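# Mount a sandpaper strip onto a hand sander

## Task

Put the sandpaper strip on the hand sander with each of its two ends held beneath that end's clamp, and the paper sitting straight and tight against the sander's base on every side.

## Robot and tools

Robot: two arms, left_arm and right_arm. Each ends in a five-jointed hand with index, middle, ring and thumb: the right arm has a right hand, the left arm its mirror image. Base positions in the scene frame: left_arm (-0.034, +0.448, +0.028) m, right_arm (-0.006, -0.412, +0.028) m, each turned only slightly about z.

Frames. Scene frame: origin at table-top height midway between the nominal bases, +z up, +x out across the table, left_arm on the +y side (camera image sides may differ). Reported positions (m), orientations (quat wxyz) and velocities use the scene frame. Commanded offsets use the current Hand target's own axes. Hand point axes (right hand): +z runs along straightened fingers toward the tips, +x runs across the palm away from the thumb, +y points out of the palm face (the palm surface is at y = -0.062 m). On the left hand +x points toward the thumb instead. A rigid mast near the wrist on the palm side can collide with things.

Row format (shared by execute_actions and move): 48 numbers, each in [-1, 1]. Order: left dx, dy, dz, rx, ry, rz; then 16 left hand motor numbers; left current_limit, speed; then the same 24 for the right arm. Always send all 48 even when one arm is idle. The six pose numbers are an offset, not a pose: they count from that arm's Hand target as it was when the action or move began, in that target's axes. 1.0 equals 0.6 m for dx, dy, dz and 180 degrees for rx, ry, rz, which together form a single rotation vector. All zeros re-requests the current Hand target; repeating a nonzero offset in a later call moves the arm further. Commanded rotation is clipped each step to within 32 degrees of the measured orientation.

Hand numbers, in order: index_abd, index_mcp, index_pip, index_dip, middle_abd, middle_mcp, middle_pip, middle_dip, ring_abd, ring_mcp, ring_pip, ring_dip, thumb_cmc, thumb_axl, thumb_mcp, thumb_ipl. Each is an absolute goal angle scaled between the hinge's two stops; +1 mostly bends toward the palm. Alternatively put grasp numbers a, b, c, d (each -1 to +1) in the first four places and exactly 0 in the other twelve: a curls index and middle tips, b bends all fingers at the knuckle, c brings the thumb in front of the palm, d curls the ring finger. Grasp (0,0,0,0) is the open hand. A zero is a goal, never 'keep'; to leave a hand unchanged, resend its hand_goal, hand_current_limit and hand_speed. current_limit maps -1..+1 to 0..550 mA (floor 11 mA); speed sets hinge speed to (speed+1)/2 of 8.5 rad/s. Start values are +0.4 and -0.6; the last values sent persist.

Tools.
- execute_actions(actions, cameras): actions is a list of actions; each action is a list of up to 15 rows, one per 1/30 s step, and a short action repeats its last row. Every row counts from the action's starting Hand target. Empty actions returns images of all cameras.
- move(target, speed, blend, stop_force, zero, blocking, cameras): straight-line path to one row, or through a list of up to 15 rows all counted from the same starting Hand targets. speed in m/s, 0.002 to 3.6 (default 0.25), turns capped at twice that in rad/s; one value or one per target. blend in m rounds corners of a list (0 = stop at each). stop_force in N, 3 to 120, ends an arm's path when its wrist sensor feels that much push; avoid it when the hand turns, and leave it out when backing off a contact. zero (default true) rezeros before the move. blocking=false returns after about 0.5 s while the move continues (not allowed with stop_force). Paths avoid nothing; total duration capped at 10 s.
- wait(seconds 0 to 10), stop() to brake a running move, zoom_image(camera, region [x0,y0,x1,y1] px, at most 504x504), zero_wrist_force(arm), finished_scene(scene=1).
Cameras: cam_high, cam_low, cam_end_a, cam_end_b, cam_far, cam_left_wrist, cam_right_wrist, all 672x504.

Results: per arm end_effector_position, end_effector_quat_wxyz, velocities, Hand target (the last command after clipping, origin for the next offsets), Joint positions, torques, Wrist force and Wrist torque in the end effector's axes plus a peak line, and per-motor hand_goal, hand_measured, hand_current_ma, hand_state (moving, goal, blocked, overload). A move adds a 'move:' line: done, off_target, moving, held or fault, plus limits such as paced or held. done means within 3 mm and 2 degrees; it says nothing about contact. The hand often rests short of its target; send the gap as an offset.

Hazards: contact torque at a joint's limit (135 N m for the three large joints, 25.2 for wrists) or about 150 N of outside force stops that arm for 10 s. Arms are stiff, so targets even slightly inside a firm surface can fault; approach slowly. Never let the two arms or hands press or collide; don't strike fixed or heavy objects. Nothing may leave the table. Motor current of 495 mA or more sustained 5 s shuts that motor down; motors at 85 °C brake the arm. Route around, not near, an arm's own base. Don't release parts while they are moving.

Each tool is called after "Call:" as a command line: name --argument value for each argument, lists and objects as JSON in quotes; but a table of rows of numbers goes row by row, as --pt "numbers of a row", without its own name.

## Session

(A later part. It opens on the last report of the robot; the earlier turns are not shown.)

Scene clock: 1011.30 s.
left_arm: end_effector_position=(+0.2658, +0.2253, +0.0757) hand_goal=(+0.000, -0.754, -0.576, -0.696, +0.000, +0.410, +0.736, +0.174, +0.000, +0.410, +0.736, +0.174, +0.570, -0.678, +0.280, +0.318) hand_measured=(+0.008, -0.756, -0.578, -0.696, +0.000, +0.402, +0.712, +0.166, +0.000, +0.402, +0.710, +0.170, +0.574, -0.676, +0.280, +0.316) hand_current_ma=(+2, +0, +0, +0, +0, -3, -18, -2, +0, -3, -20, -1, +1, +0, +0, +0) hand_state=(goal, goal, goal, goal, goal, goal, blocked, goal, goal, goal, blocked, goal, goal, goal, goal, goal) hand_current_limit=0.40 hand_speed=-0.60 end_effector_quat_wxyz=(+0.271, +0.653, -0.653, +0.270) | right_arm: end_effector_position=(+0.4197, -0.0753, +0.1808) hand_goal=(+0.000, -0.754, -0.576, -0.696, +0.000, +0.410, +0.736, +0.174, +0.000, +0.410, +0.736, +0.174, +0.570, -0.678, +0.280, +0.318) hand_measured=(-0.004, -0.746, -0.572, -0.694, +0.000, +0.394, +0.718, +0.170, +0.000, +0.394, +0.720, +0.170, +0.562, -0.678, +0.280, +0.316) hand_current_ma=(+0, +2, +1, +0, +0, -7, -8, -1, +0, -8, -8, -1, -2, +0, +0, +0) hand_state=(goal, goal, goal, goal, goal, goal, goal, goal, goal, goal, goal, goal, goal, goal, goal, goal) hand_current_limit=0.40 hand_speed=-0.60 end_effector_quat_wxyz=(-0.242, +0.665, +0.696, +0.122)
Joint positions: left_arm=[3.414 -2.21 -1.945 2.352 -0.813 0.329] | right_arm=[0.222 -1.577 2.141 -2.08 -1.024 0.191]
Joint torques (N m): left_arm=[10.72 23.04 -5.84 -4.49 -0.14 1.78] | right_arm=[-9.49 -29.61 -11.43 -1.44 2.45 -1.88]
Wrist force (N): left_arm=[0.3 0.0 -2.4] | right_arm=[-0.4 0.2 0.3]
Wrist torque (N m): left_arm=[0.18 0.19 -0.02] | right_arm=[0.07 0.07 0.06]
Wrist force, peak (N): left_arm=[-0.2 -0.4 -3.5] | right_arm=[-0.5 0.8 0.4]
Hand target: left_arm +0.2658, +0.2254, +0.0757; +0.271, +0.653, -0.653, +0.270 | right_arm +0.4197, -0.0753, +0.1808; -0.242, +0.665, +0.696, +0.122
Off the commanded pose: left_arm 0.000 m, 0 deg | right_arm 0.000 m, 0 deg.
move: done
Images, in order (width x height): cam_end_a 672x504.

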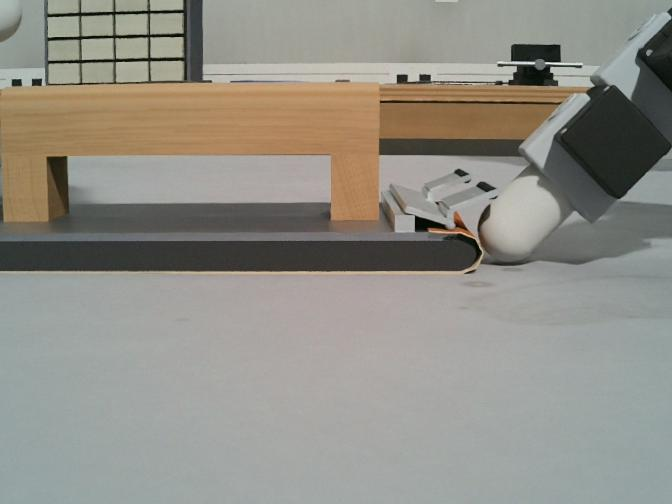

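Call:
zoom_image --camera "cam_end_a" --region '[400, 180, 500, 280]'

Call:
execute_actions --actions '[]' --cameras '["cam_far","cam_high","cam_low","cam_left_wrist"]'

Call:
zoom_image --camera "cam_far" --region '[460, 190, 600, 330]'

Call:
zoom_image --camera "cam_high" --region '[300, 160, 400, 220]'

Scaled by 5.040 from the camera's 672x504 image, which has a finer 960x720 frame.

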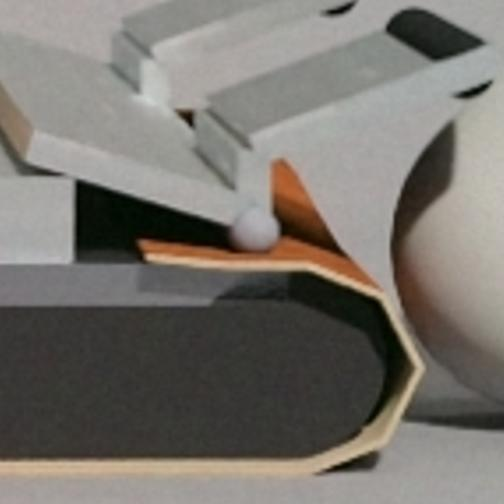

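Scene clock: 1016.80 s.
left_arm: end_effector_position=(+0.2658, +0.2254, +0.0757) hand_goal=(+0.000, -0.754, -0.576, -0.696, +0.000, +0.410, +0.736, +0.174, +0.000, +0.410, +0.736, +0.174, +0.570, -0.678, +0.280, +0.318) hand_measured=(+0.008, -0.756, -0.578, -0.696, +0.000, +0.402, +0.712, +0.166, +0.000, +0.402, +0.710, +0.170, +0.574, -0.676, +0.280, +0.316) hand_current_ma=(+2, +0, +0, +0, +0, -3, -18, -2, +0, -3, -20, -1, +1, +0, +0, +0) hand_state=(goal, goal, goal, goal, goal, goal, blocked, goal, goal, goal, blocked, goal, goal, goal, goal, goal) hand_current_limit=0.40 hand_speed=-0.60 end_effector_quat_wxyz=(+0.271, +0.653, -0.653, +0.270) | right_arm: end_effector_position=(+0.4197, -0.0753, +0.1808) hand_goal=(+0.000, -0.754, -0.576, -0.696, +0.000, +0.410, +0.736, +0.174, +0.000, +0.410, +0.736, +0.174, +0.570, -0.678, +0.280, +0.318) hand_measured=(-0.004, -0.746, -0.572, -0.694, +0.000, +0.394, +0.718, +0.170, +0.000, +0.394, +0.720, +0.170, +0.562, -0.678, +0.280, +0.316) hand_current_ma=(+0, +2, +1, +0, +0, -7, -8, -1, +0, -8, -8, -1, -2, +0, +0, +0) hand_state=(goal, goal, goal, goal, goal, goal, goal, goal, goal, goal, goal, goal, goal, goal, goal, goal) hand_current_limit=0.40 hand_speed=-0.60 end_effector_quat_wxyz=(-0.242, +0.665, +0.696, +0.122)
Joint positions: left_arm=[3.414 -2.21 -1.945 2.352 -0.813 0.329] | right_arm=[0.222 -1.577 2.141 -2.08 -1.024 0.191]
Joint velocities: within noise
Joint torques (N m): left_arm=[11.06 23.74 -4.69 -4.48 0.18 1.54] | right_arm=[-10.62 -30.3 -11.78 -1.34 2.32 -1.84]
Motor temperatures (°C): left_arm=[30 29 28 35 35 39] | right_arm=[27 32 30 37 33 37]
Wrist force (N): left_arm=[0.4 -0.6 -2.1] | right_arm=[0.0 0.5 0.3]
Wrist torque (N m): left_arm=[0.10 0.18 0.01] | right_arm=[0.11 0.00 0.10]
Wrist force, peak (N): left_arm=[0.3 -0.4 -2.7] | right_arm=[-0.4 0.5 0.7]
Hand target: left_arm +0.2658, +0.2254, +0.0757; +0.271, +0.653, -0.653, +0.270 | right_arm +0.4197, -0.0753, +0.1808; -0.242, +0.665, +0.696, +0.122
Off the commanded pose: left_arm 0.000 m, 0 deg | right_arm 0.000 m, 0 deg.
Images, in order (width x height): cam_high 672x504, cam_low 672x504, cam_far 672x504, cam_left_wrist 672x504.

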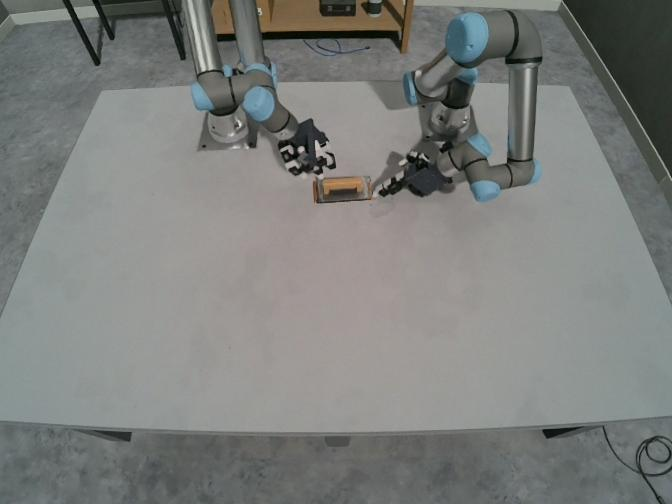

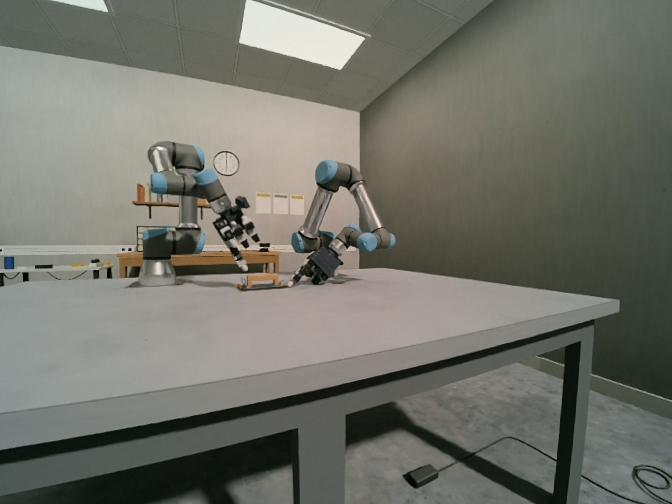

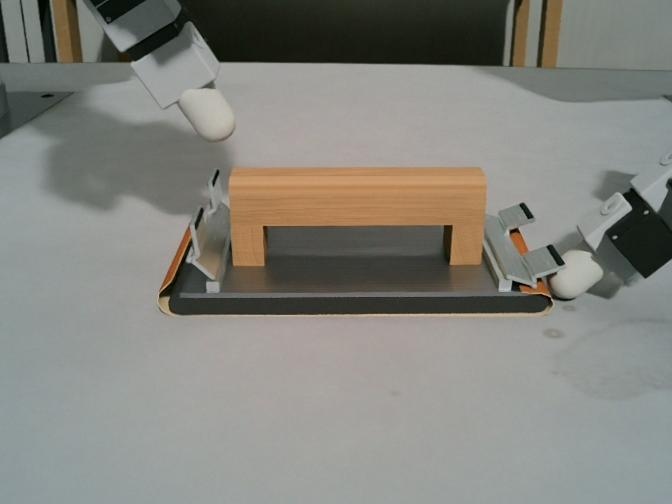

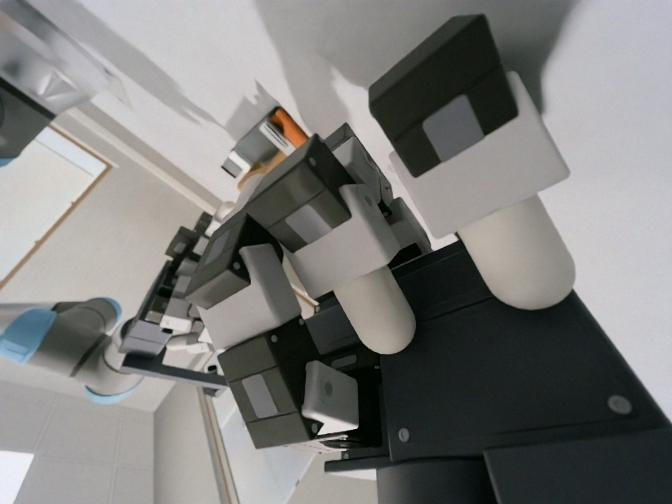

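Scaled by 3.600 from the camera's 672x504 image, which has a finer 960x720 frame.

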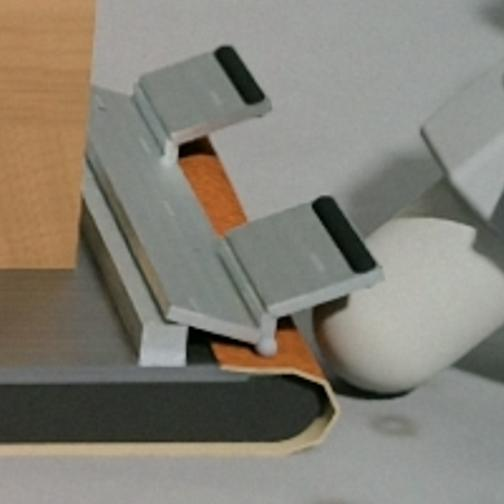

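Scaled by 5.040 from the camera's 672x504 image, which has a finer 960x720 frame.

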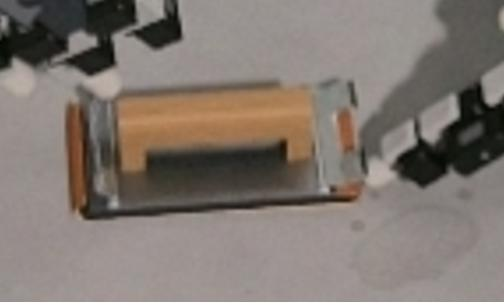

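Call:
move --target '[-0.0071,0.0009,-0.0071,0,0,0,0.0,-0.754,-0.576,-0.696,0.0,0.411,0.737,0.174,0.0,0.411,0.737,0.174,0.571,-0.678,0.281,0.319,0.4,-0.6,0,0,0,0,0,0,0.0,-0.754,-0.576,-0.696,0.0,0.411,0.737,0.174,0.0,0.411,0.737,0.174,0.571,-0.678,0.281,0.319,0.4,-0.6]' --speed 0.03 --cameras '["cam_end_a","cam_far"]'

Call:
zoom_image --camera "cam_end_a" --region '[400, 180, 500, 280]'

Call:
zoom_image --camera "cam_far" --region '[460, 190, 600, 330]'

Scene clock: 1025.37 s.
left_arm: end_effector_position=(+0.2653, +0.2313, +0.0757) hand_goal=(+0.000, -0.754, -0.576, -0.696, +0.000, +0.410, +0.736, +0.174, +0.000, +0.410, +0.736, +0.174, +0.570, -0.678, +0.280, +0.318) hand_measured=(+0.008, -0.756, -0.578, -0.696, +0.000, +0.402, +0.712, +0.166, +0.000, +0.402, +0.710, +0.170, +0.574, -0.676, +0.280, +0.316) hand_current_ma=(+2, +0, +0, +0, +0, -3, -18, -2, +0, -3, -20, -1, +1, +0, +0, +0) hand_state=(goal, goal, goal, goal, goal, goal, blocked, goal, goal, goal, blocked, goal, goal, goal, goal, goal) hand_current_limit=0.40 hand_speed=-0.60 end_effector_quat_wxyz=(+0.271, +0.653, -0.653, +0.270) | right_arm: end_effector_position=(+0.4197, -0.0753, +0.1808) hand_goal=(+0.000, -0.754, -0.576, -0.696, +0.000, +0.410, +0.736, +0.174, +0.000, +0.410, +0.736, +0.174, +0.570, -0.678, +0.280, +0.318) hand_measured=(-0.004, -0.746, -0.572, -0.694, +0.000, +0.394, +0.718, +0.170, +0.000, +0.394, +0.720, +0.170, +0.562, -0.678, +0.280, +0.316) hand_current_ma=(+0, +2, +1, +0, +0, -7, -8, -1, +0, -8, -8, -1, -2, +0, +0, +0) hand_state=(goal, goal, goal, goal, goal, goal, goal, goal, goal, goal, goal, goal, goal, goal, goal, goal) hand_current_limit=0.40 hand_speed=-0.60 end_effector_quat_wxyz=(-0.242, +0.665, +0.696, +0.122)
Joint positions: left_arm=[3.43 -2.211 -1.949 2.343 -0.817 0.351] | right_arm=[0.222 -1.577 2.141 -2.08 -1.024 0.191]
Joint torques (N m): left_arm=[11.2 23.56 -3.52 -4.52 0.1 1.94] | right_arm=[-9.88 -29.32 -12.41 -1.53 2.48 -1.83]
Wrist force (N): left_arm=[0.4 -0.3 -2.2] | right_arm=[0.0 0.3 0.5]
Wrist torque (N m): left_arm=[0.14 0.18 0.00] | right_arm=[0.07 0.00 0.09]
Wrist force, peak (N): left_arm=[0.2 -0.2 -2.6] | right_arm=[0.0 0.9 0.6]
Hand target: left_arm +0.2653, +0.2314, +0.0757; +0.271, +0.653, -0.653, +0.270 | right_arm +0.4197, -0.0753, +0.1808; -0.242, +0.665, +0.696, +0.122
Off the commanded pose: left_arm 0.000 m, 0 deg | right_arm 0.000 m, 0 deg.
move: done
Images, in order (width x height): cam_end_a 672x504, cam_far 672x504.

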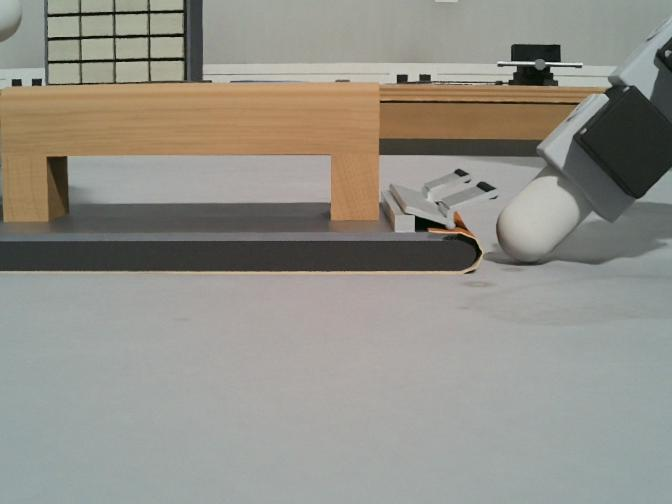

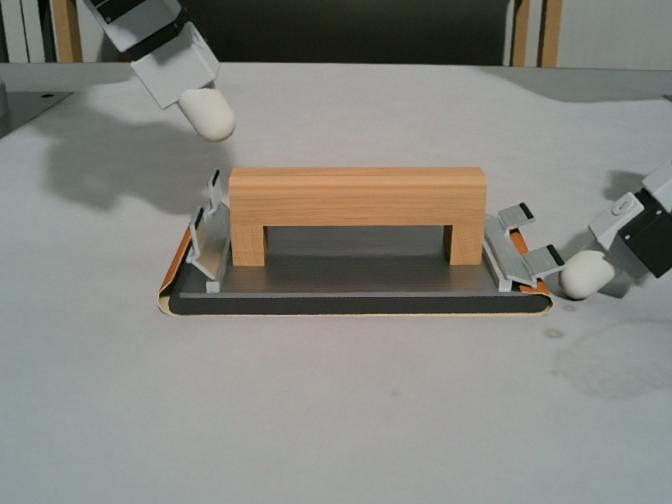

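Scaled by 5.040 from the camera's 672x504 image, which has a finer 960x720 frame.

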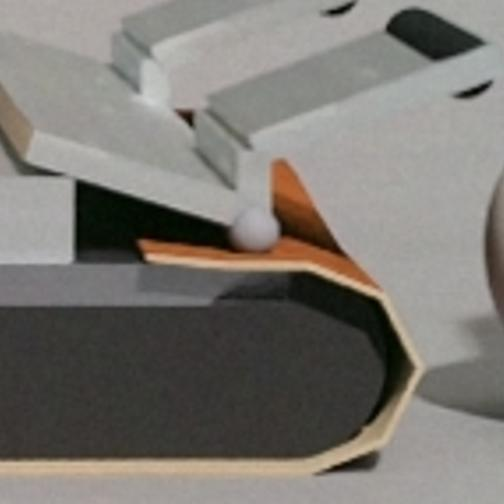

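Scaled by 3.600 from the camera's 672x504 image, which has a finer 960x720 frame.

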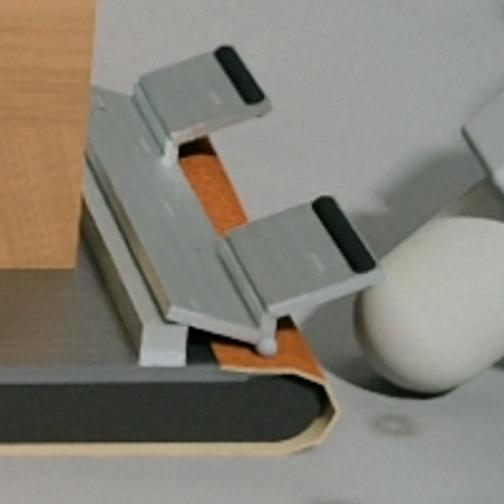

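Call:
move --pt "0 0 0 0 0 0 0.0 -0.754 -0.576 -0.696 0.0 0.411 0.737 0.174 0.0 0.411 0.737 0.174 0.571 -0.678 0.281 0.319 0.4 -0.6 -0.0173 0 -0.0101 0 0 0 0.0 -0.754 -0.576 -0.696 0.0 0.411 0.737 0.174 0.0 0.411 0.737 0.174 0.571 -0.678 0.281 0.319 0.4 -0.6" --pt "0 0 0 0 0 0 0.0 -0.754 -0.576 -0.696 0.0 0.411 0.737 0.174 0.0 0.411 0.737 0.174 0.571 -0.678 0.281 0.319 0.4 -0.6 -0.0481 0.0093 0.0425 0 0 0 0.0 -0.754 -0.576 -0.696 0.0 0.411 0.737 0.174 0.0 0.411 0.737 0.174 0.571 -0.678 0.281 0.319 0.4 -0.6" --speed '[0.06,0.06]' --cameras '["cam_far","cam_end_b","cam_end_a"]'

Call:
zoom_image --camera "cam_far" --region '[140, 140, 280, 330]'

Call:
zoom_image --camera "cam_end_b" --region '[280, 100, 520, 340]'

Scene clock: 1050.43 s.
left_arm: end_effector_position=(+0.2653, +0.2314, +0.0757) hand_goal=(+0.000, -0.754, -0.576, -0.696, +0.000, +0.410, +0.736, +0.174, +0.000, +0.410, +0.736, +0.174, +0.570, -0.678, +0.280, +0.318) hand_measured=(+0.008, -0.756, -0.578, -0.696, +0.000, +0.402, +0.712, +0.166, +0.000, +0.402, +0.710, +0.170, +0.574, -0.676, +0.280, +0.316) hand_current_ma=(+2, +0, +0, +0, +0, -3, -18, -2, +0, -3, -20, -1, +1, +0, +0, +0) hand_state=(goal, goal, goal, goal, goal, goal, blocked, goal, goal, goal, blocked, goal, goal, goal, goal, goal) hand_current_limit=0.40 hand_speed=-0.60 end_effector_quat_wxyz=(+0.271, +0.653, -0.653, +0.270) | right_arm: end_effector_position=(+0.4207, -0.0873, +0.1438) hand_goal=(+0.000, -0.754, -0.576, -0.696, +0.000, +0.410, +0.736, +0.174, +0.000, +0.410, +0.736, +0.174, +0.570, -0.678, +0.280, +0.318) hand_measured=(-0.004, -0.746, -0.572, -0.694, +0.000, +0.394, +0.718, +0.170, +0.000, +0.394, +0.720, +0.170, +0.562, -0.678, +0.280, +0.316) hand_current_ma=(+0, +2, +1, +0, +0, -7, -8, -1, +0, -8, -8, -1, -2, +0, +0, +0) hand_state=(goal, goal, goal, goal, goal, goal, goal, goal, goal, goal, goal, goal, goal, goal, goal, goal) hand_current_limit=0.40 hand_speed=-0.60 end_effector_quat_wxyz=(-0.242, +0.665, +0.696, +0.122)
Joint positions: left_arm=[3.43 -2.211 -1.949 2.343 -0.817 0.351] | right_arm=[0.194 -1.532 2.204 -2.172 -1.025 0.158]
Joint torques (N m): left_arm=[11.06 22.7 -4.49 -4.45 0.63 1.74] | right_arm=[9.28 -8.2 -9.23 -4.54 -0.38 1.34]
Wrist force (N): left_arm=[0.3 -0.2 -2.2] | right_arm=[0.0 0.0 0.6]
Wrist torque (N m): left_arm=[0.14 0.19 0.00] | right_arm=[0.05 -0.04 0.09]
Wrist force, peak (N): left_arm=[0.3 -0.2 -2.7] | right_arm=[-0.2 0.8 0.8]
Hand target: left_arm +0.2653, +0.2314, +0.0757; +0.271, +0.653, -0.653, +0.270 | right_arm +0.4207, -0.0872, +0.1438; -0.242, +0.665, +0.696, +0.122
Off the commanded pose: left_arm 0.000 m, 0 deg | right_arm 0.000 m, 0 deg.
move: done
Images, in order (width x height): cam_end_a 672x504, cam_end_b 672x504, cam_far 672x504.

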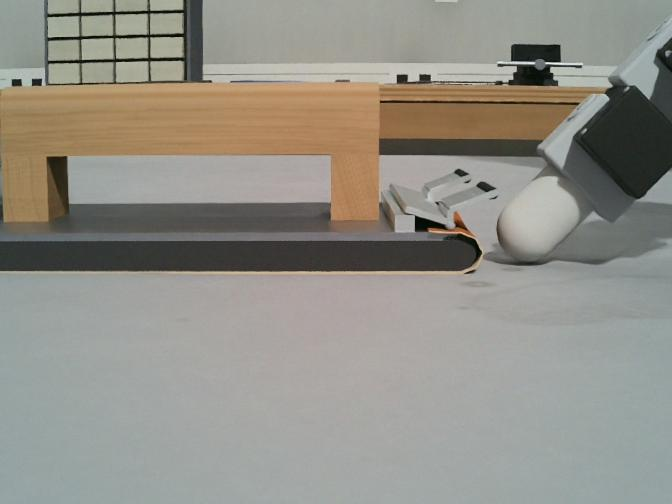

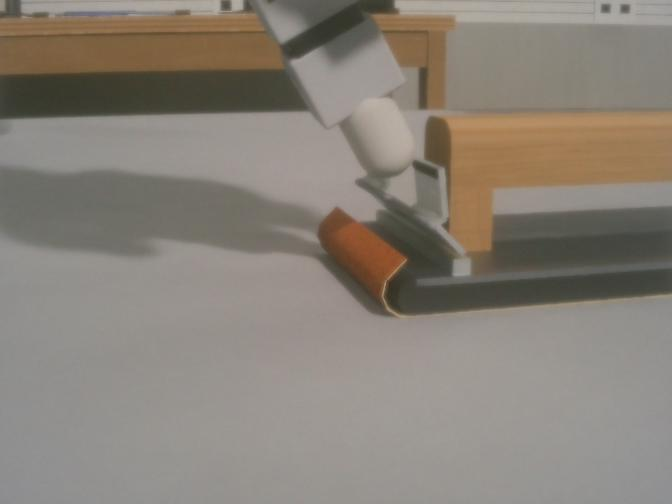

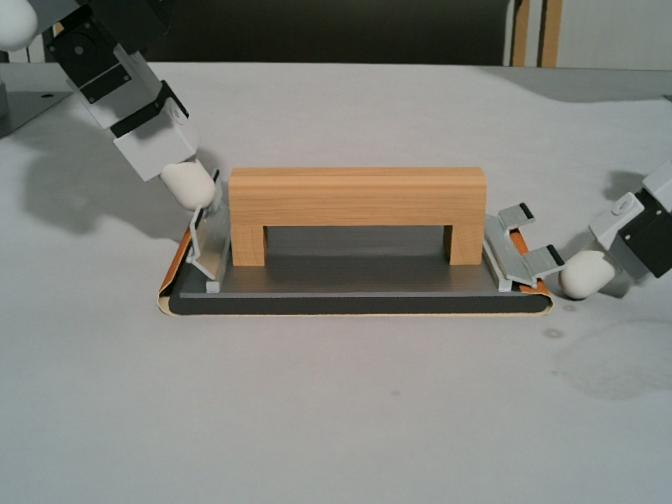

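Scaled by 2.653 from the camera's 672x504 image, which has a finer 960x720 frame.

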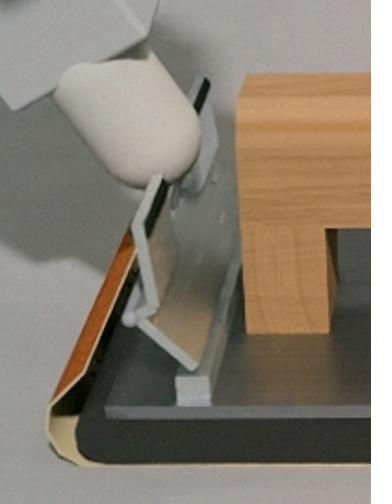

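Scaled by 2.100 from the camera's 672x504 image, which has a finer 960x720 frame.

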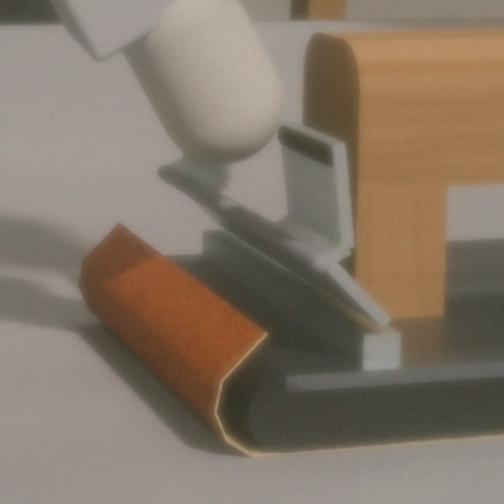

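Call:
move --target '[0,0,0,0,0,0,0.0,-0.754,-0.576,-0.696,0.0,0.411,0.737,0.174,0.0,0.411,0.737,0.174,0.571,-0.678,0.281,0.319,0.4,-0.6,0.0129,0,0.0076,0,0,0,0.0,-0.754,-0.576,-0.696,0.0,0.411,0.737,0.174,0.0,0.411,0.737,0.174,0.571,-0.678,0.281,0.319,0.4,-0.6]' --speed 0.03 --cameras '["cam_far","cam_end_b"]'

Call:
zoom_image --camera "cam_far" --region '[140, 140, 280, 330]'

Call:
zoom_image --camera "cam_end_b" --region '[280, 100, 520, 340]'

Scene clock: 1057.83 s.
left_arm: end_effector_position=(+0.2653, +0.2314, +0.0757) hand_goal=(+0.000, -0.754, -0.576, -0.696, +0.000, +0.410, +0.736, +0.174, +0.000, +0.410, +0.736, +0.174, +0.570, -0.678, +0.280, +0.318) hand_measured=(+0.008, -0.756, -0.578, -0.696, +0.000, +0.402, +0.712, +0.166, +0.000, +0.402, +0.710, +0.170, +0.574, -0.676, +0.280, +0.316) hand_current_ma=(+2, +0, +0, +0, +0, -3, -18, -2, +0, -3, -20, -1, +1, +0, +0, +0) hand_state=(goal, goal, goal, goal, goal, goal, blocked, goal, goal, goal, blocked, goal, goal, goal, goal, goal) hand_current_limit=0.40 hand_speed=-0.60 end_effector_quat_wxyz=(+0.271, +0.653, -0.653, +0.270) | right_arm: end_effector_position=(+0.4199, -0.0784, +0.1437) hand_goal=(+0.000, -0.754, -0.576, -0.696, +0.000, +0.410, +0.736, +0.174, +0.000, +0.410, +0.736, +0.174, +0.570, -0.678, +0.280, +0.318) hand_measured=(-0.004, -0.746, -0.572, -0.694, +0.000, +0.394, +0.718, +0.170, +0.000, +0.394, +0.720, +0.170, +0.562, -0.678, +0.280, +0.316) hand_current_ma=(-1, +2, +1, +0, +0, -7, -8, -1, +0, -8, -8, -1, -2, +0, +0, +0) hand_state=(goal, goal, goal, goal, goal, goal, goal, goal, goal, goal, goal, goal, goal, goal, goal, goal) hand_current_limit=0.40 hand_speed=-0.60 end_effector_quat_wxyz=(-0.242, +0.665, +0.696, +0.122)
Joint positions: left_arm=[3.43 -2.211 -1.949 2.343 -0.817 0.351] | right_arm=[0.214 -1.52 2.196 -2.188 -1.024 0.182]
Joint torques (N m): left_arm=[11.03 22.64 -6.41 -4.42 0.83 1.68] | right_arm=[9.58 -9.23 -22.29 -4.79 2.49 1.61]
Wrist force (N): left_arm=[0.4 -0.3 -2.4] | right_arm=[-0.2 0.0 0.3]
Wrist torque (N m): left_arm=[0.15 0.17 0.01] | right_arm=[0.07 -0.09 -0.01]
Wrist force, peak (N): left_arm=[0.5 -0.1 -2.6] | right_arm=[-0.2 0.3 0.9]
Hand target: left_arm +0.2653, +0.2314, +0.0757; +0.271, +0.653, -0.653, +0.270 | right_arm +0.4199, -0.0783, +0.1437; -0.242, +0.665, +0.696, +0.122
Off the commanded pose: left_arm 0.000 m, 0 deg | right_arm 0.000 m, 0 deg.
move: done
Images, in order (width x height): cam_end_b 672x504, cam_far 672x504.

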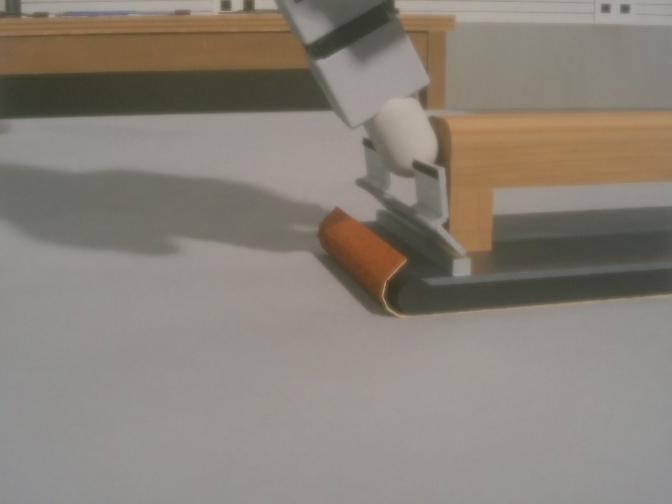

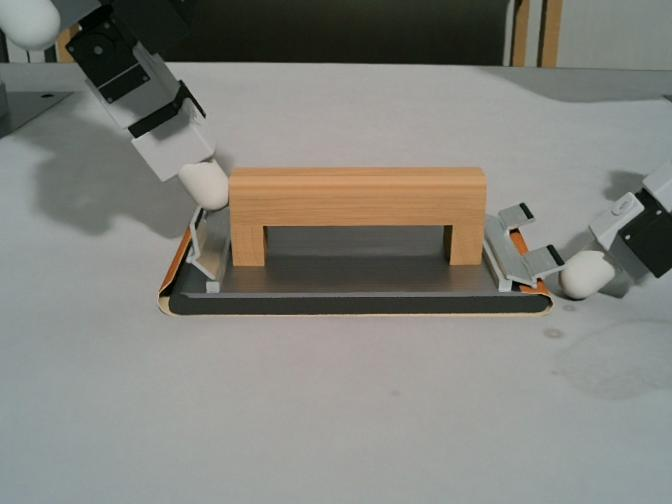

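Scaled by 2.653 from the camera's 672x504 image, which has a finer 960x720 frame.

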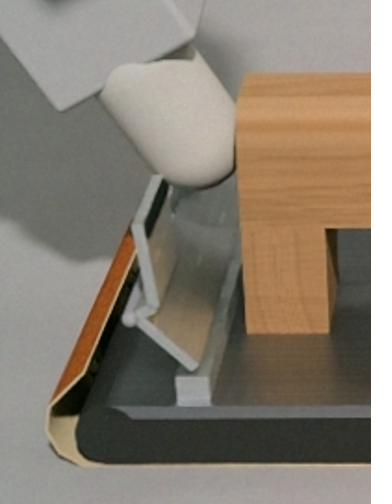

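Scaled by 2.100 from the camera's 672x504 image, which has a finer 960x720 frame.

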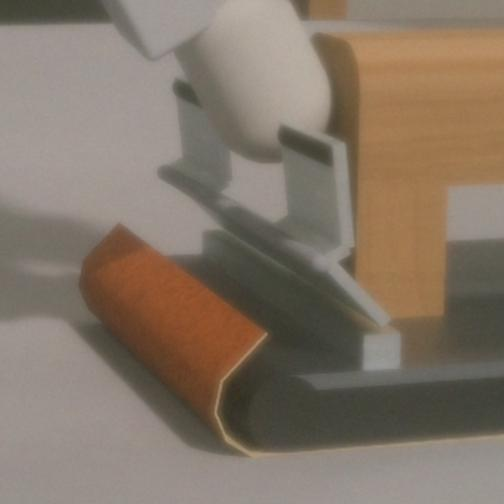

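Call:
move --target '[0,0,0,0,0,0,0.0,-0.754,-0.576,-0.696,0.0,0.411,0.737,0.174,0.0,0.411,0.737,0.174,0.571,-0.678,0.281,0.319,0.4,-0.6,0.0058,0,0.0034,0,0,0,0.0,-0.754,-0.576,-0.696,0.0,0.411,0.737,0.174,0.0,0.411,0.737,0.174,0.571,-0.678,0.281,0.319,0.4,-0.6]' --speed 0.02 --cameras '["cam_far","cam_end_a"]'

Call:
zoom_image --camera "cam_end_a" --region '[340, 120, 540, 290]'

Scene clock: 1062.13 s.
left_arm: end_effector_position=(+0.2653, +0.2314, +0.0757) hand_goal=(+0.000, -0.754, -0.576, -0.696, +0.000, +0.410, +0.736, +0.174, +0.000, +0.410, +0.736, +0.174, +0.570, -0.678, +0.280, +0.318) hand_measured=(+0.008, -0.756, -0.578, -0.696, +0.000, +0.402, +0.712, +0.166, +0.000, +0.402, +0.710, +0.170, +0.574, -0.676, +0.280, +0.316) hand_current_ma=(+2, +0, +0, +0, +0, -3, -18, -2, +0, -3, -20, -1, +1, +0, +0, +0) hand_state=(goal, goal, goal, goal, goal, goal, blocked, goal, goal, goal, blocked, goal, goal, goal, goal, goal) hand_current_limit=0.40 hand_speed=-0.60 end_effector_quat_wxyz=(+0.271, +0.653, -0.653, +0.270) | right_arm: end_effector_position=(+0.4195, -0.0744, +0.1437) hand_goal=(+0.000, -0.754, -0.576, -0.696, +0.000, +0.410, +0.736, +0.174, +0.000, +0.410, +0.736, +0.174, +0.570, -0.678, +0.280, +0.318) hand_measured=(-0.030, -0.748, -0.574, -0.694, +0.000, +0.394, +0.718, +0.170, +0.000, +0.394, +0.720, +0.170, +0.562, -0.678, +0.280, +0.316) hand_current_ma=(-17, +1, +0, +0, +0, -7, -8, -1, +0, -8, -8, -1, -2, +0, +0, +0) hand_state=(blocked, goal, goal, goal, goal, goal, goal, goal, goal, goal, goal, goal, goal, goal, goal, goal) hand_current_limit=0.40 hand_speed=-0.60 end_effector_quat_wxyz=(-0.242, +0.665, +0.696, +0.122)
Joint positions: left_arm=[3.43 -2.211 -1.949 2.343 -0.817 0.351] | right_arm=[0.224 -1.515 2.193 -2.196 -1.024 0.193]
Joint torques (N m): left_arm=[10.94 23.43 -3.69 -4.49 1.36 1.73] | right_arm=[11.91 -7.03 -22.62 -4.47 3.13 1.16]
Wrist force (N): left_arm=[0.4 -0.4 -2.1] | right_arm=[-1.5 -0.4 -5.4]
Wrist torque (N m): left_arm=[0.11 0.18 0.00] | right_arm=[0.47 -0.33 -0.13]
Wrist force, peak (N): left_arm=[0.5 -0.1 -2.6] | right_arm=[-1.6 0.0 -5.4]
Hand target: left_arm +0.2653, +0.2314, +0.0757; +0.271, +0.653, -0.653, +0.270 | right_arm +0.4195, -0.0743, +0.1437; -0.242, +0.665, +0.696, +0.122
Off the commanded pose: left_arm 0.000 m, 0 deg | right_arm 0.000 m, 0 deg.
move: done
Images, in order (width x height): cam_end_a 672x504, cam_far 672x504.

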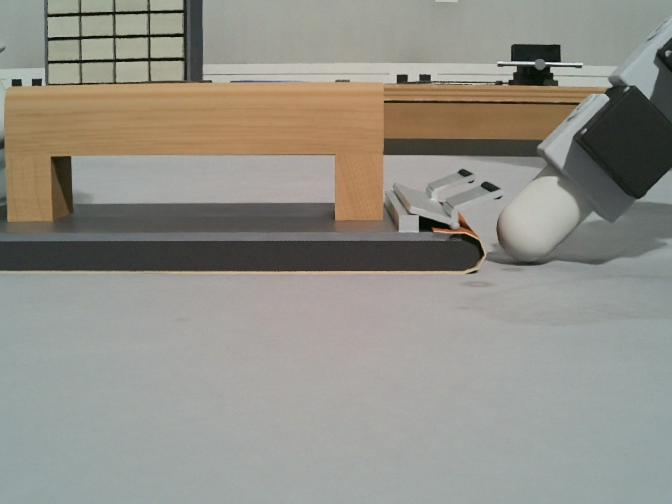

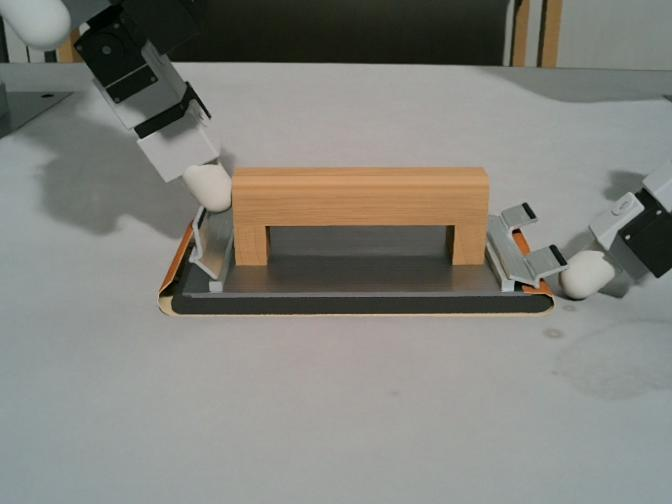

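Scaled by 2.520 from the camera's 672x504 image, which has a finer 960x720 frame.

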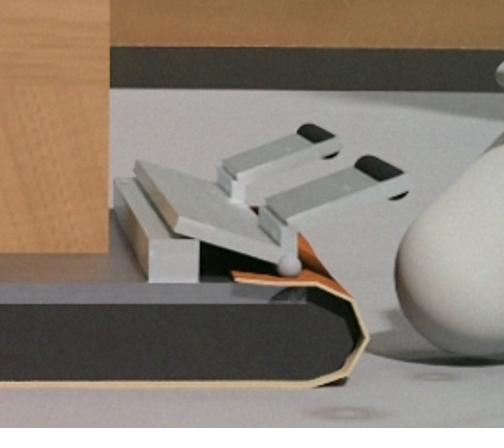

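Call:
move --target '[0,0,0,0,0,0,0.0,-0.754,-0.576,-0.696,0.0,0.411,0.737,0.174,0.0,0.411,0.737,0.174,0.571,-0.678,0.281,0.319,0.4,-0.6,0.0029,0,0.0017,0,0,0,0.0,-0.754,-0.576,-0.696,0.0,0.411,0.737,0.174,0.0,0.411,0.737,0.174,0.571,-0.678,0.281,0.319,0.4,-0.6]' --speed 0.02 --cameras '["cam_far","cam_end_a"]'

Call:
zoom_image --camera "cam_end_a" --region '[400, 180, 500, 280]'

Call:
zoom_image --camera "cam_far" --region '[140, 140, 280, 330]'

Scene clock: 1066.53 s.
left_arm: end_effector_position=(+0.2653, +0.2314, +0.0757) hand_goal=(+0.000, -0.754, -0.576, -0.696, +0.000, +0.410, +0.736, +0.174, +0.000, +0.410, +0.736, +0.174, +0.570, -0.678, +0.280, +0.318) hand_measured=(+0.008, -0.756, -0.578, -0.696, +0.000, +0.402, +0.712, +0.166, +0.000, +0.402, +0.710, +0.170, +0.574, -0.676, +0.280, +0.316) hand_current_ma=(+2, +0, +0, +0, +0, -3, -18, -2, +0, -3, -20, -1, +1, +0, +0, +0) hand_state=(goal, goal, goal, goal, goal, goal, blocked, goal, goal, goal, blocked, goal, goal, goal, goal, goal) hand_current_limit=0.40 hand_speed=-0.60 end_effector_quat_wxyz=(+0.271, +0.653, -0.653, +0.270) | right_arm: end_effector_position=(+0.4194, -0.0724, +0.1437) hand_goal=(+0.000, -0.754, -0.576, -0.696, +0.000, +0.410, +0.736, +0.174, +0.000, +0.410, +0.736, +0.174, +0.570, -0.678, +0.280, +0.318) hand_measured=(-0.038, -0.750, -0.574, -0.694, +0.000, +0.394, +0.718, +0.170, +0.000, +0.394, +0.720, +0.170, +0.562, -0.678, +0.280, +0.316) hand_current_ma=(-26, +1, +0, +0, +0, -7, -8, -1, +0, -8, -8, -1, -2, +0, +0, +0) hand_state=(blocked, goal, goal, goal, goal, goal, goal, goal, goal, goal, goal, goal, goal, goal, goal, goal) hand_current_limit=0.40 hand_speed=-0.60 end_effector_quat_wxyz=(-0.242, +0.665, +0.696, +0.122)
Joint positions: left_arm=[3.43 -2.211 -1.949 2.343 -0.817 0.351] | right_arm=[0.228 -1.512 2.191 -2.199 -1.023 0.199]
Joint torques (N m): left_arm=[11.67 23.84 -5.14 -4.17 1.56 1.55] | right_arm=[13.1 -6.48 -21.25 -4.29 3.41 1.83]
Wrist force (N): left_arm=[0.4 -0.3 -2.2] | right_arm=[-2.4 -0.3 -9.2]
Wrist torque (N m): left_arm=[0.13 0.18 0.01] | right_arm=[0.82 -0.46 -0.17]
Wrist force, peak (N): left_arm=[0.5 -0.3 -2.5] | right_arm=[-1.9 -0.2 -9.9]
Hand target: left_arm +0.2653, +0.2314, +0.0757; +0.271, +0.653, -0.653, +0.270 | right_arm +0.4194, -0.0723, +0.1437; -0.242, +0.665, +0.696, +0.122
Off the commanded pose: left_arm 0.000 m, 0 deg | right_arm 0.000 m, 0 deg.
move: done
Images, in order (width x height): cam_end_a 672x504, cam_far 672x504.

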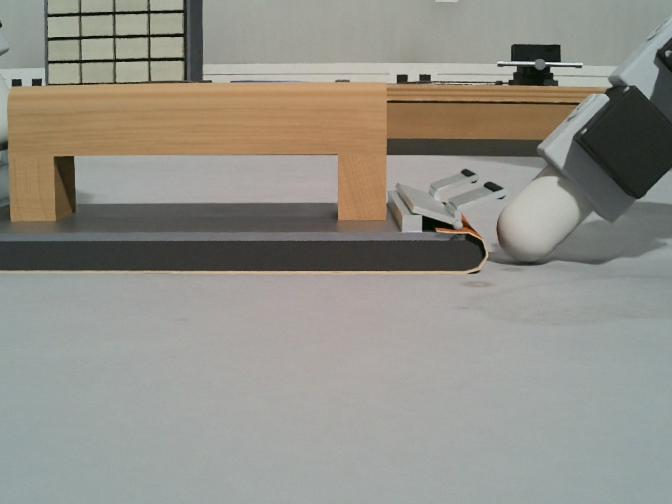

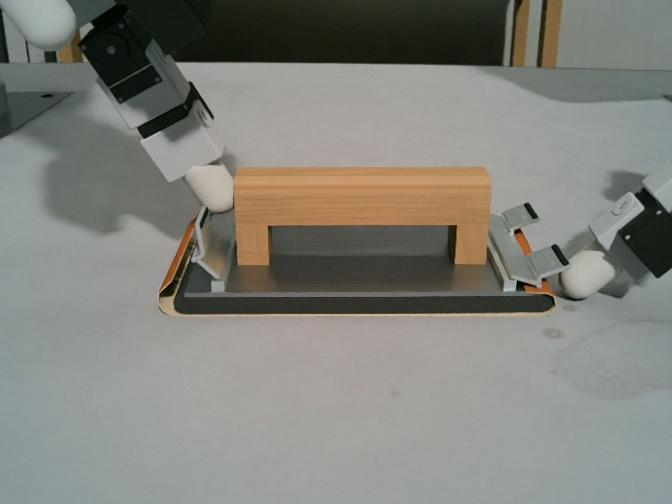

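Scaled by 5.040 from the camera's 672x504 image, which has a finer 960x720 frame.

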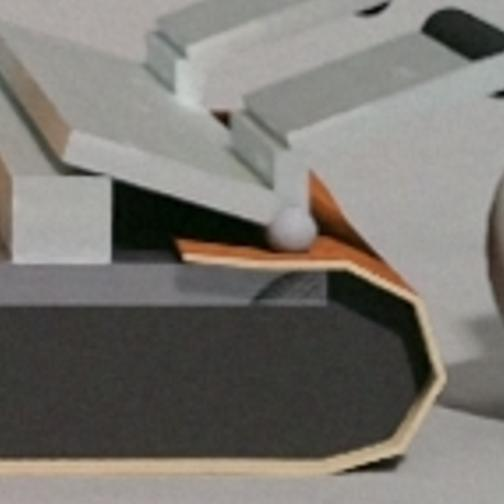

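Scaled by 2.653 from the camera's 672x504 image, which has a finer 960x720 frame.

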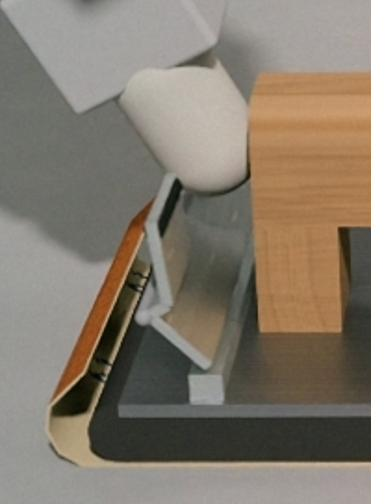

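Call:
move --pt "0.0412 0 -0.0412 0 0 0 0.0 -0.754 -0.576 -0.696 0.0 0.411 0.737 0.174 0.0 0.411 0.737 0.174 0.571 -0.678 0.281 0.319 0.4 -0.6 -0.0058 0 -0.0034 0 0 0 0.0 -0.754 -0.576 -0.696 0.0 0.411 0.737 0.174 0.0 0.411 0.737 0.174 0.571 -0.678 0.281 0.319 0.4 -0.6" --pt "0.0622 0.0058 -0.0203 0 0 0 0.0 -0.754 -0.576 -0.696 0.0 0.411 0.737 0.174 0.0 0.411 0.737 0.174 0.571 -0.678 0.281 0.319 0.4 -0.6 -0.0058 0 -0.0034 0 0 0 0.0 -0.754 -0.576 -0.696 0.0 0.411 0.737 0.174 0.0 0.411 0.737 0.174 0.571 -0.678 0.281 0.319 0.4 -0.6" --pt "0.0493 0.0058 -0.0073 0 0 0 0.0 -0.754 -0.576 -0.696 0.0 0.411 0.737 0.174 0.0 0.411 0.737 0.174 0.571 -0.678 0.281 0.319 0.4 -0.6 -0.0058 0 -0.0034 0 0 0 0.0 -0.754 -0.576 -0.696 0.0 0.411 0.737 0.174 0.0 0.411 0.737 0.174 0.571 -0.678 0.281 0.319 0.4 -0.6" --speed '[0.06,0.06,0.03]' --cameras '["cam_far","cam_end_a"]'

Call:
zoom_image --camera "cam_end_a" --region '[340, 120, 540, 290]'

Call:
zoom_image --camera "cam_far" --region '[460, 190, 600, 330]'

Scene clock: 1090.57 s.
left_arm: end_effector_position=(+0.2618, +0.2136, +0.0999) hand_goal=(+0.000, -0.754, -0.576, -0.696, +0.000, +0.410, +0.736, +0.174, +0.000, +0.410, +0.736, +0.174, +0.570, -0.678, +0.280, +0.318) hand_measured=(+0.008, -0.754, -0.578, -0.696, +0.000, +0.402, +0.712, +0.166, +0.000, +0.402, +0.710, +0.170, +0.574, -0.676, +0.280, +0.316) hand_current_ma=(+2, +0, +0, +0, +0, -3, -18, -2, +0, -3, -20, -1, +1, +0, +0, +0) hand_state=(goal, goal, goal, goal, goal, goal, blocked, goal, goal, goal, blocked, goal, goal, goal, goal, goal) hand_current_limit=0.40 hand_speed=-0.60 end_effector_quat_wxyz=(+0.271, +0.653, -0.653, +0.270) | right_arm: end_effector_position=(+0.4197, -0.0763, +0.1437) hand_goal=(+0.000, -0.754, -0.576, -0.696, +0.000, +0.410, +0.736, +0.174, +0.000, +0.410, +0.736, +0.174, +0.570, -0.678, +0.280, +0.318) hand_measured=(-0.010, -0.750, -0.574, -0.694, +0.000, +0.394, +0.718, +0.170, +0.000, +0.394, +0.720, +0.170, +0.562, -0.678, +0.280, +0.316) hand_current_ma=(-2, +1, +0, +0, +0, -7, -8, -1, +0, -8, -8, -1, -2, +0, +0, +0) hand_state=(goal, goal, goal, goal, goal, goal, goal, goal, goal, goal, goal, goal, goal, goal, goal, goal) hand_current_limit=0.40 hand_speed=-0.60 end_effector_quat_wxyz=(-0.242, +0.665, +0.696, +0.122)
Joint positions: left_arm=[3.385 -2.15 -1.947 2.322 -0.807 0.29] | right_arm=[0.219 -1.518 2.194 -2.192 -1.024 0.188]
Joint torques (N m): left_arm=[-8.25 20.9 -3.09 -1.14 3.11 -1.51] | right_arm=[-10.76 -31.9 -10.63 -1.68 -0.65 -2.03]
Wrist force (N): left_arm=[0.4 -0.4 -2.2] | right_arm=[-0.2 -0.2 0.5]
Wrist torque (N m): left_arm=[0.12 0.18 0.11] | right_arm=[0.02 0.00 0.11]
Wrist force, peak (N): left_arm=[0.5 -0.3 -2.6] | right_arm=[-2.2 -0.1 -9.6]
Hand target: left_arm +0.2618, +0.2136, +0.0997; +0.271, +0.653, -0.653, +0.270 | right_arm +0.4197, -0.0763, +0.1437; -0.242, +0.665, +0.696, +0.122
Off the commanded pose: left_arm 0.000 m, 0 deg | right_arm 0.000 m, 0 deg.
move: done
Images, in order (width x height): cam_end_a 672x504, cam_far 672x504.

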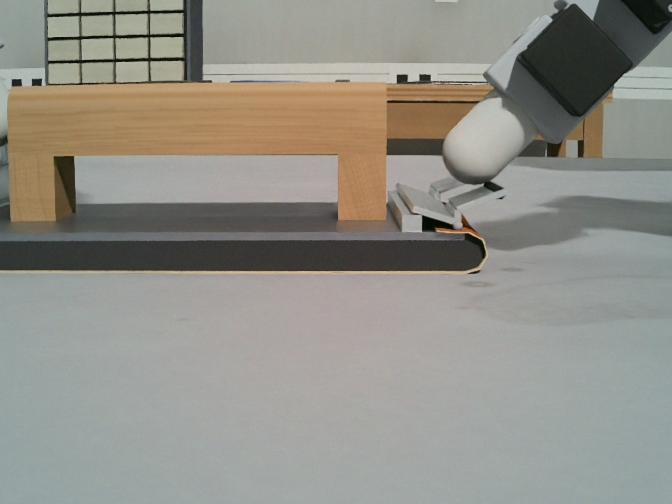

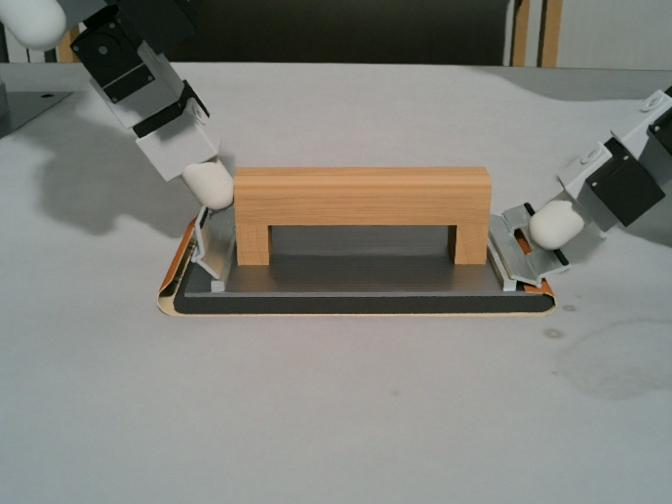

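Scaled by 2.520 from the camera's 672x504 image, which has a finer 960x720 frame.

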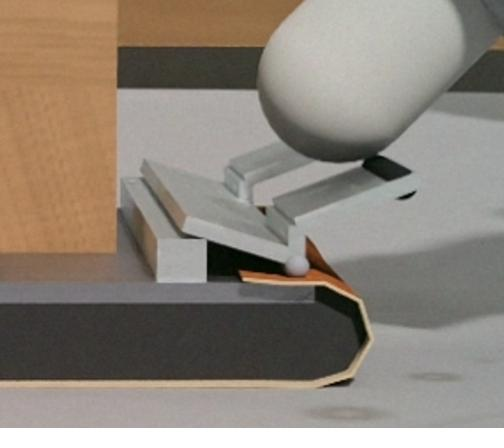

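Scaled by 3.600 from the camera's 672x504 image, which has a finer 960x720 frame.

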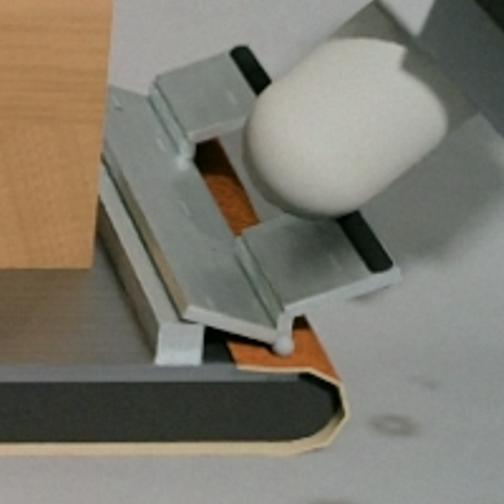

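Call:
move --pt "-0.001 -0.0166 -0.001 0 0 0 0.0 -0.754 -0.576 -0.696 0.0 0.411 0.737 0.174 0.0 0.411 0.737 0.174 0.571 -0.678 0.281 0.319 0.4 -0.6 0 0 0 0 0 0 0.0 -0.754 -0.576 -0.696 0.0 0.411 0.737 0.174 0.0 0.411 0.737 0.174 0.571 -0.678 0.281 0.319 0.4 -0.6" --pt "-0.0081 -0.0166 0.0060 0 0 0 0.0 -0.754 -0.576 -0.696 0.0 0.411 0.737 0.174 0.0 0.411 0.737 0.174 0.571 -0.678 0.281 0.319 0.4 -0.6 0 0 0 0 0 0 0.0 -0.754 -0.576 -0.696 0.0 0.411 0.737 0.174 0.0 0.411 0.737 0.174 0.571 -0.678 0.281 0.319 0.4 -0.6" --speed '[0.04,0.02]' --cameras '["cam_far","cam_end_a"]'

Call:
zoom_image --camera "cam_end_a" --region '[400, 180, 500, 280]'

Call:
zoom_image --camera "cam_far" --region '[460, 190, 600, 330]'

Scene clock: 1099.37 s.
left_arm: end_effector_position=(+0.2717, +0.2144, +0.0939) hand_goal=(+0.000, -0.754, -0.576, -0.696, +0.000, +0.410, +0.736, +0.174, +0.000, +0.410, +0.736, +0.174, +0.570, -0.678, +0.280, +0.318) hand_measured=(-0.032, -0.754, -0.578, -0.696, +0.000, +0.402, +0.712, +0.166, +0.000, +0.402, +0.710, +0.170, +0.574, -0.676, +0.280, +0.316) hand_current_ma=(-24, +0, +0, +0, +0, -3, -18, -2, +0, -3, -20, -1, +1, +0, +0, +0) hand_state=(blocked, goal, goal, goal, goal, goal, blocked, goal, goal, goal, blocked, goal, goal, goal, goal, goal) hand_current_limit=0.40 hand_speed=-0.60 end_effector_quat_wxyz=(+0.271, +0.653, -0.653, +0.270) | right_arm: end_effector_position=(+0.4197, -0.0763, +0.1437) hand_goal=(+0.000, -0.754, -0.576, -0.696, +0.000, +0.410, +0.736, +0.174, +0.000, +0.410, +0.736, +0.174, +0.570, -0.678, +0.280, +0.318) hand_measured=(-0.010, -0.750, -0.574, -0.694, +0.000, +0.394, +0.718, +0.170, +0.000, +0.394, +0.720, +0.170, +0.562, -0.678, +0.280, +0.316) hand_current_ma=(-2, +1, +0, +0, +0, -7, -8, -1, +0, -8, -8, -1, -2, +0, +0, +0) hand_state=(goal, goal, goal, goal, goal, goal, goal, goal, goal, goal, goal, goal, goal, goal, goal, goal) hand_current_limit=0.40 hand_speed=-0.60 end_effector_quat_wxyz=(-0.242, +0.665, +0.696, +0.122)
Joint positions: left_arm=[3.381 -2.177 -1.917 2.322 -0.806 0.286] | right_arm=[0.219 -1.518 2.194 -2.192 -1.024 0.188]
Joint torques (N m): left_arm=[-0.21 22.05 -4.9 -0.76 1.64 1.52] | right_arm=[-9.65 -30.51 -9.99 -1.57 -0.59 -1.8]
Wrist force (N): left_arm=[2.9 -0.5 -5.4] | right_arm=[-0.1 -0.2 0.4]
Wrist torque (N m): left_arm=[0.39 0.54 0.27] | right_arm=[0.03 -0.02 0.12]
Wrist force, peak (N): left_arm=[2.9 -0.5 -5.4] | right_arm=[-0.3 0.1 0.8]
Hand target: left_arm +0.2717, +0.2145, +0.0937; +0.271, +0.653, -0.653, +0.270 | right_arm +0.4197, -0.0763, +0.1437; -0.242, +0.665, +0.696, +0.122
Off the commanded pose: left_arm 0.000 m, 0 deg | right_arm 0.000 m, 0 deg.
move: done
Images, in order (width x height): cam_end_a 672x504, cam_far 672x504.

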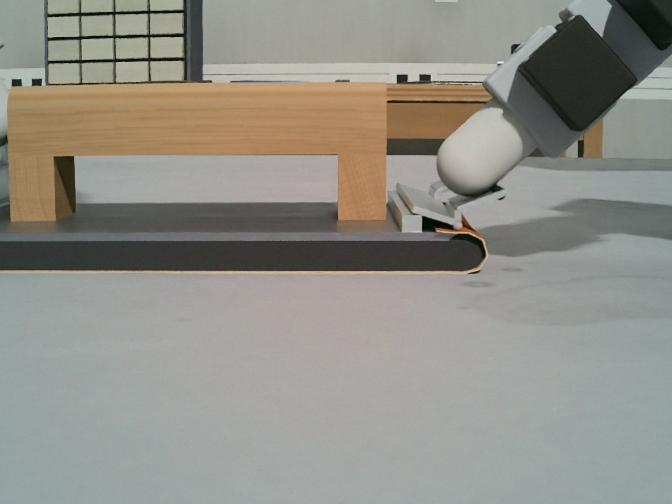

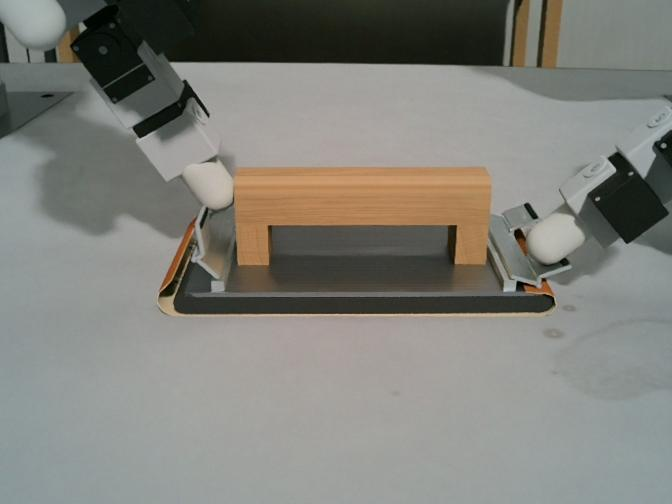

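Scaled by 5.040 from the camera's 672x504 image, which has a finer 960x720 frame.

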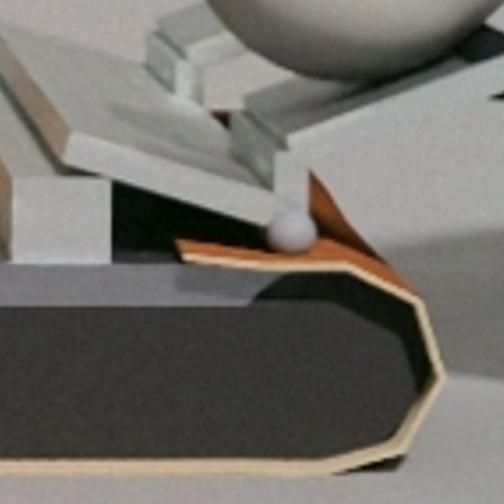

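Scaled by 3.600 from the camera's 672x504 image, which has a finer 960x720 frame.

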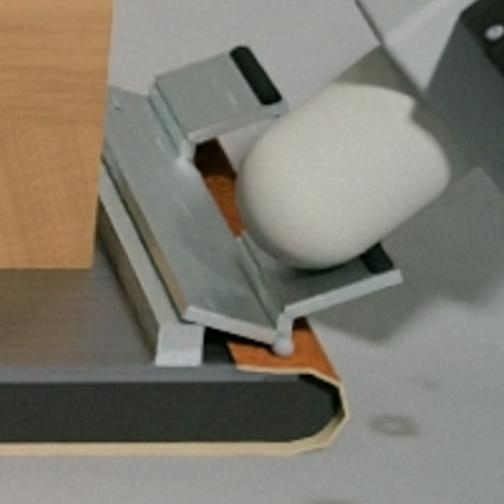

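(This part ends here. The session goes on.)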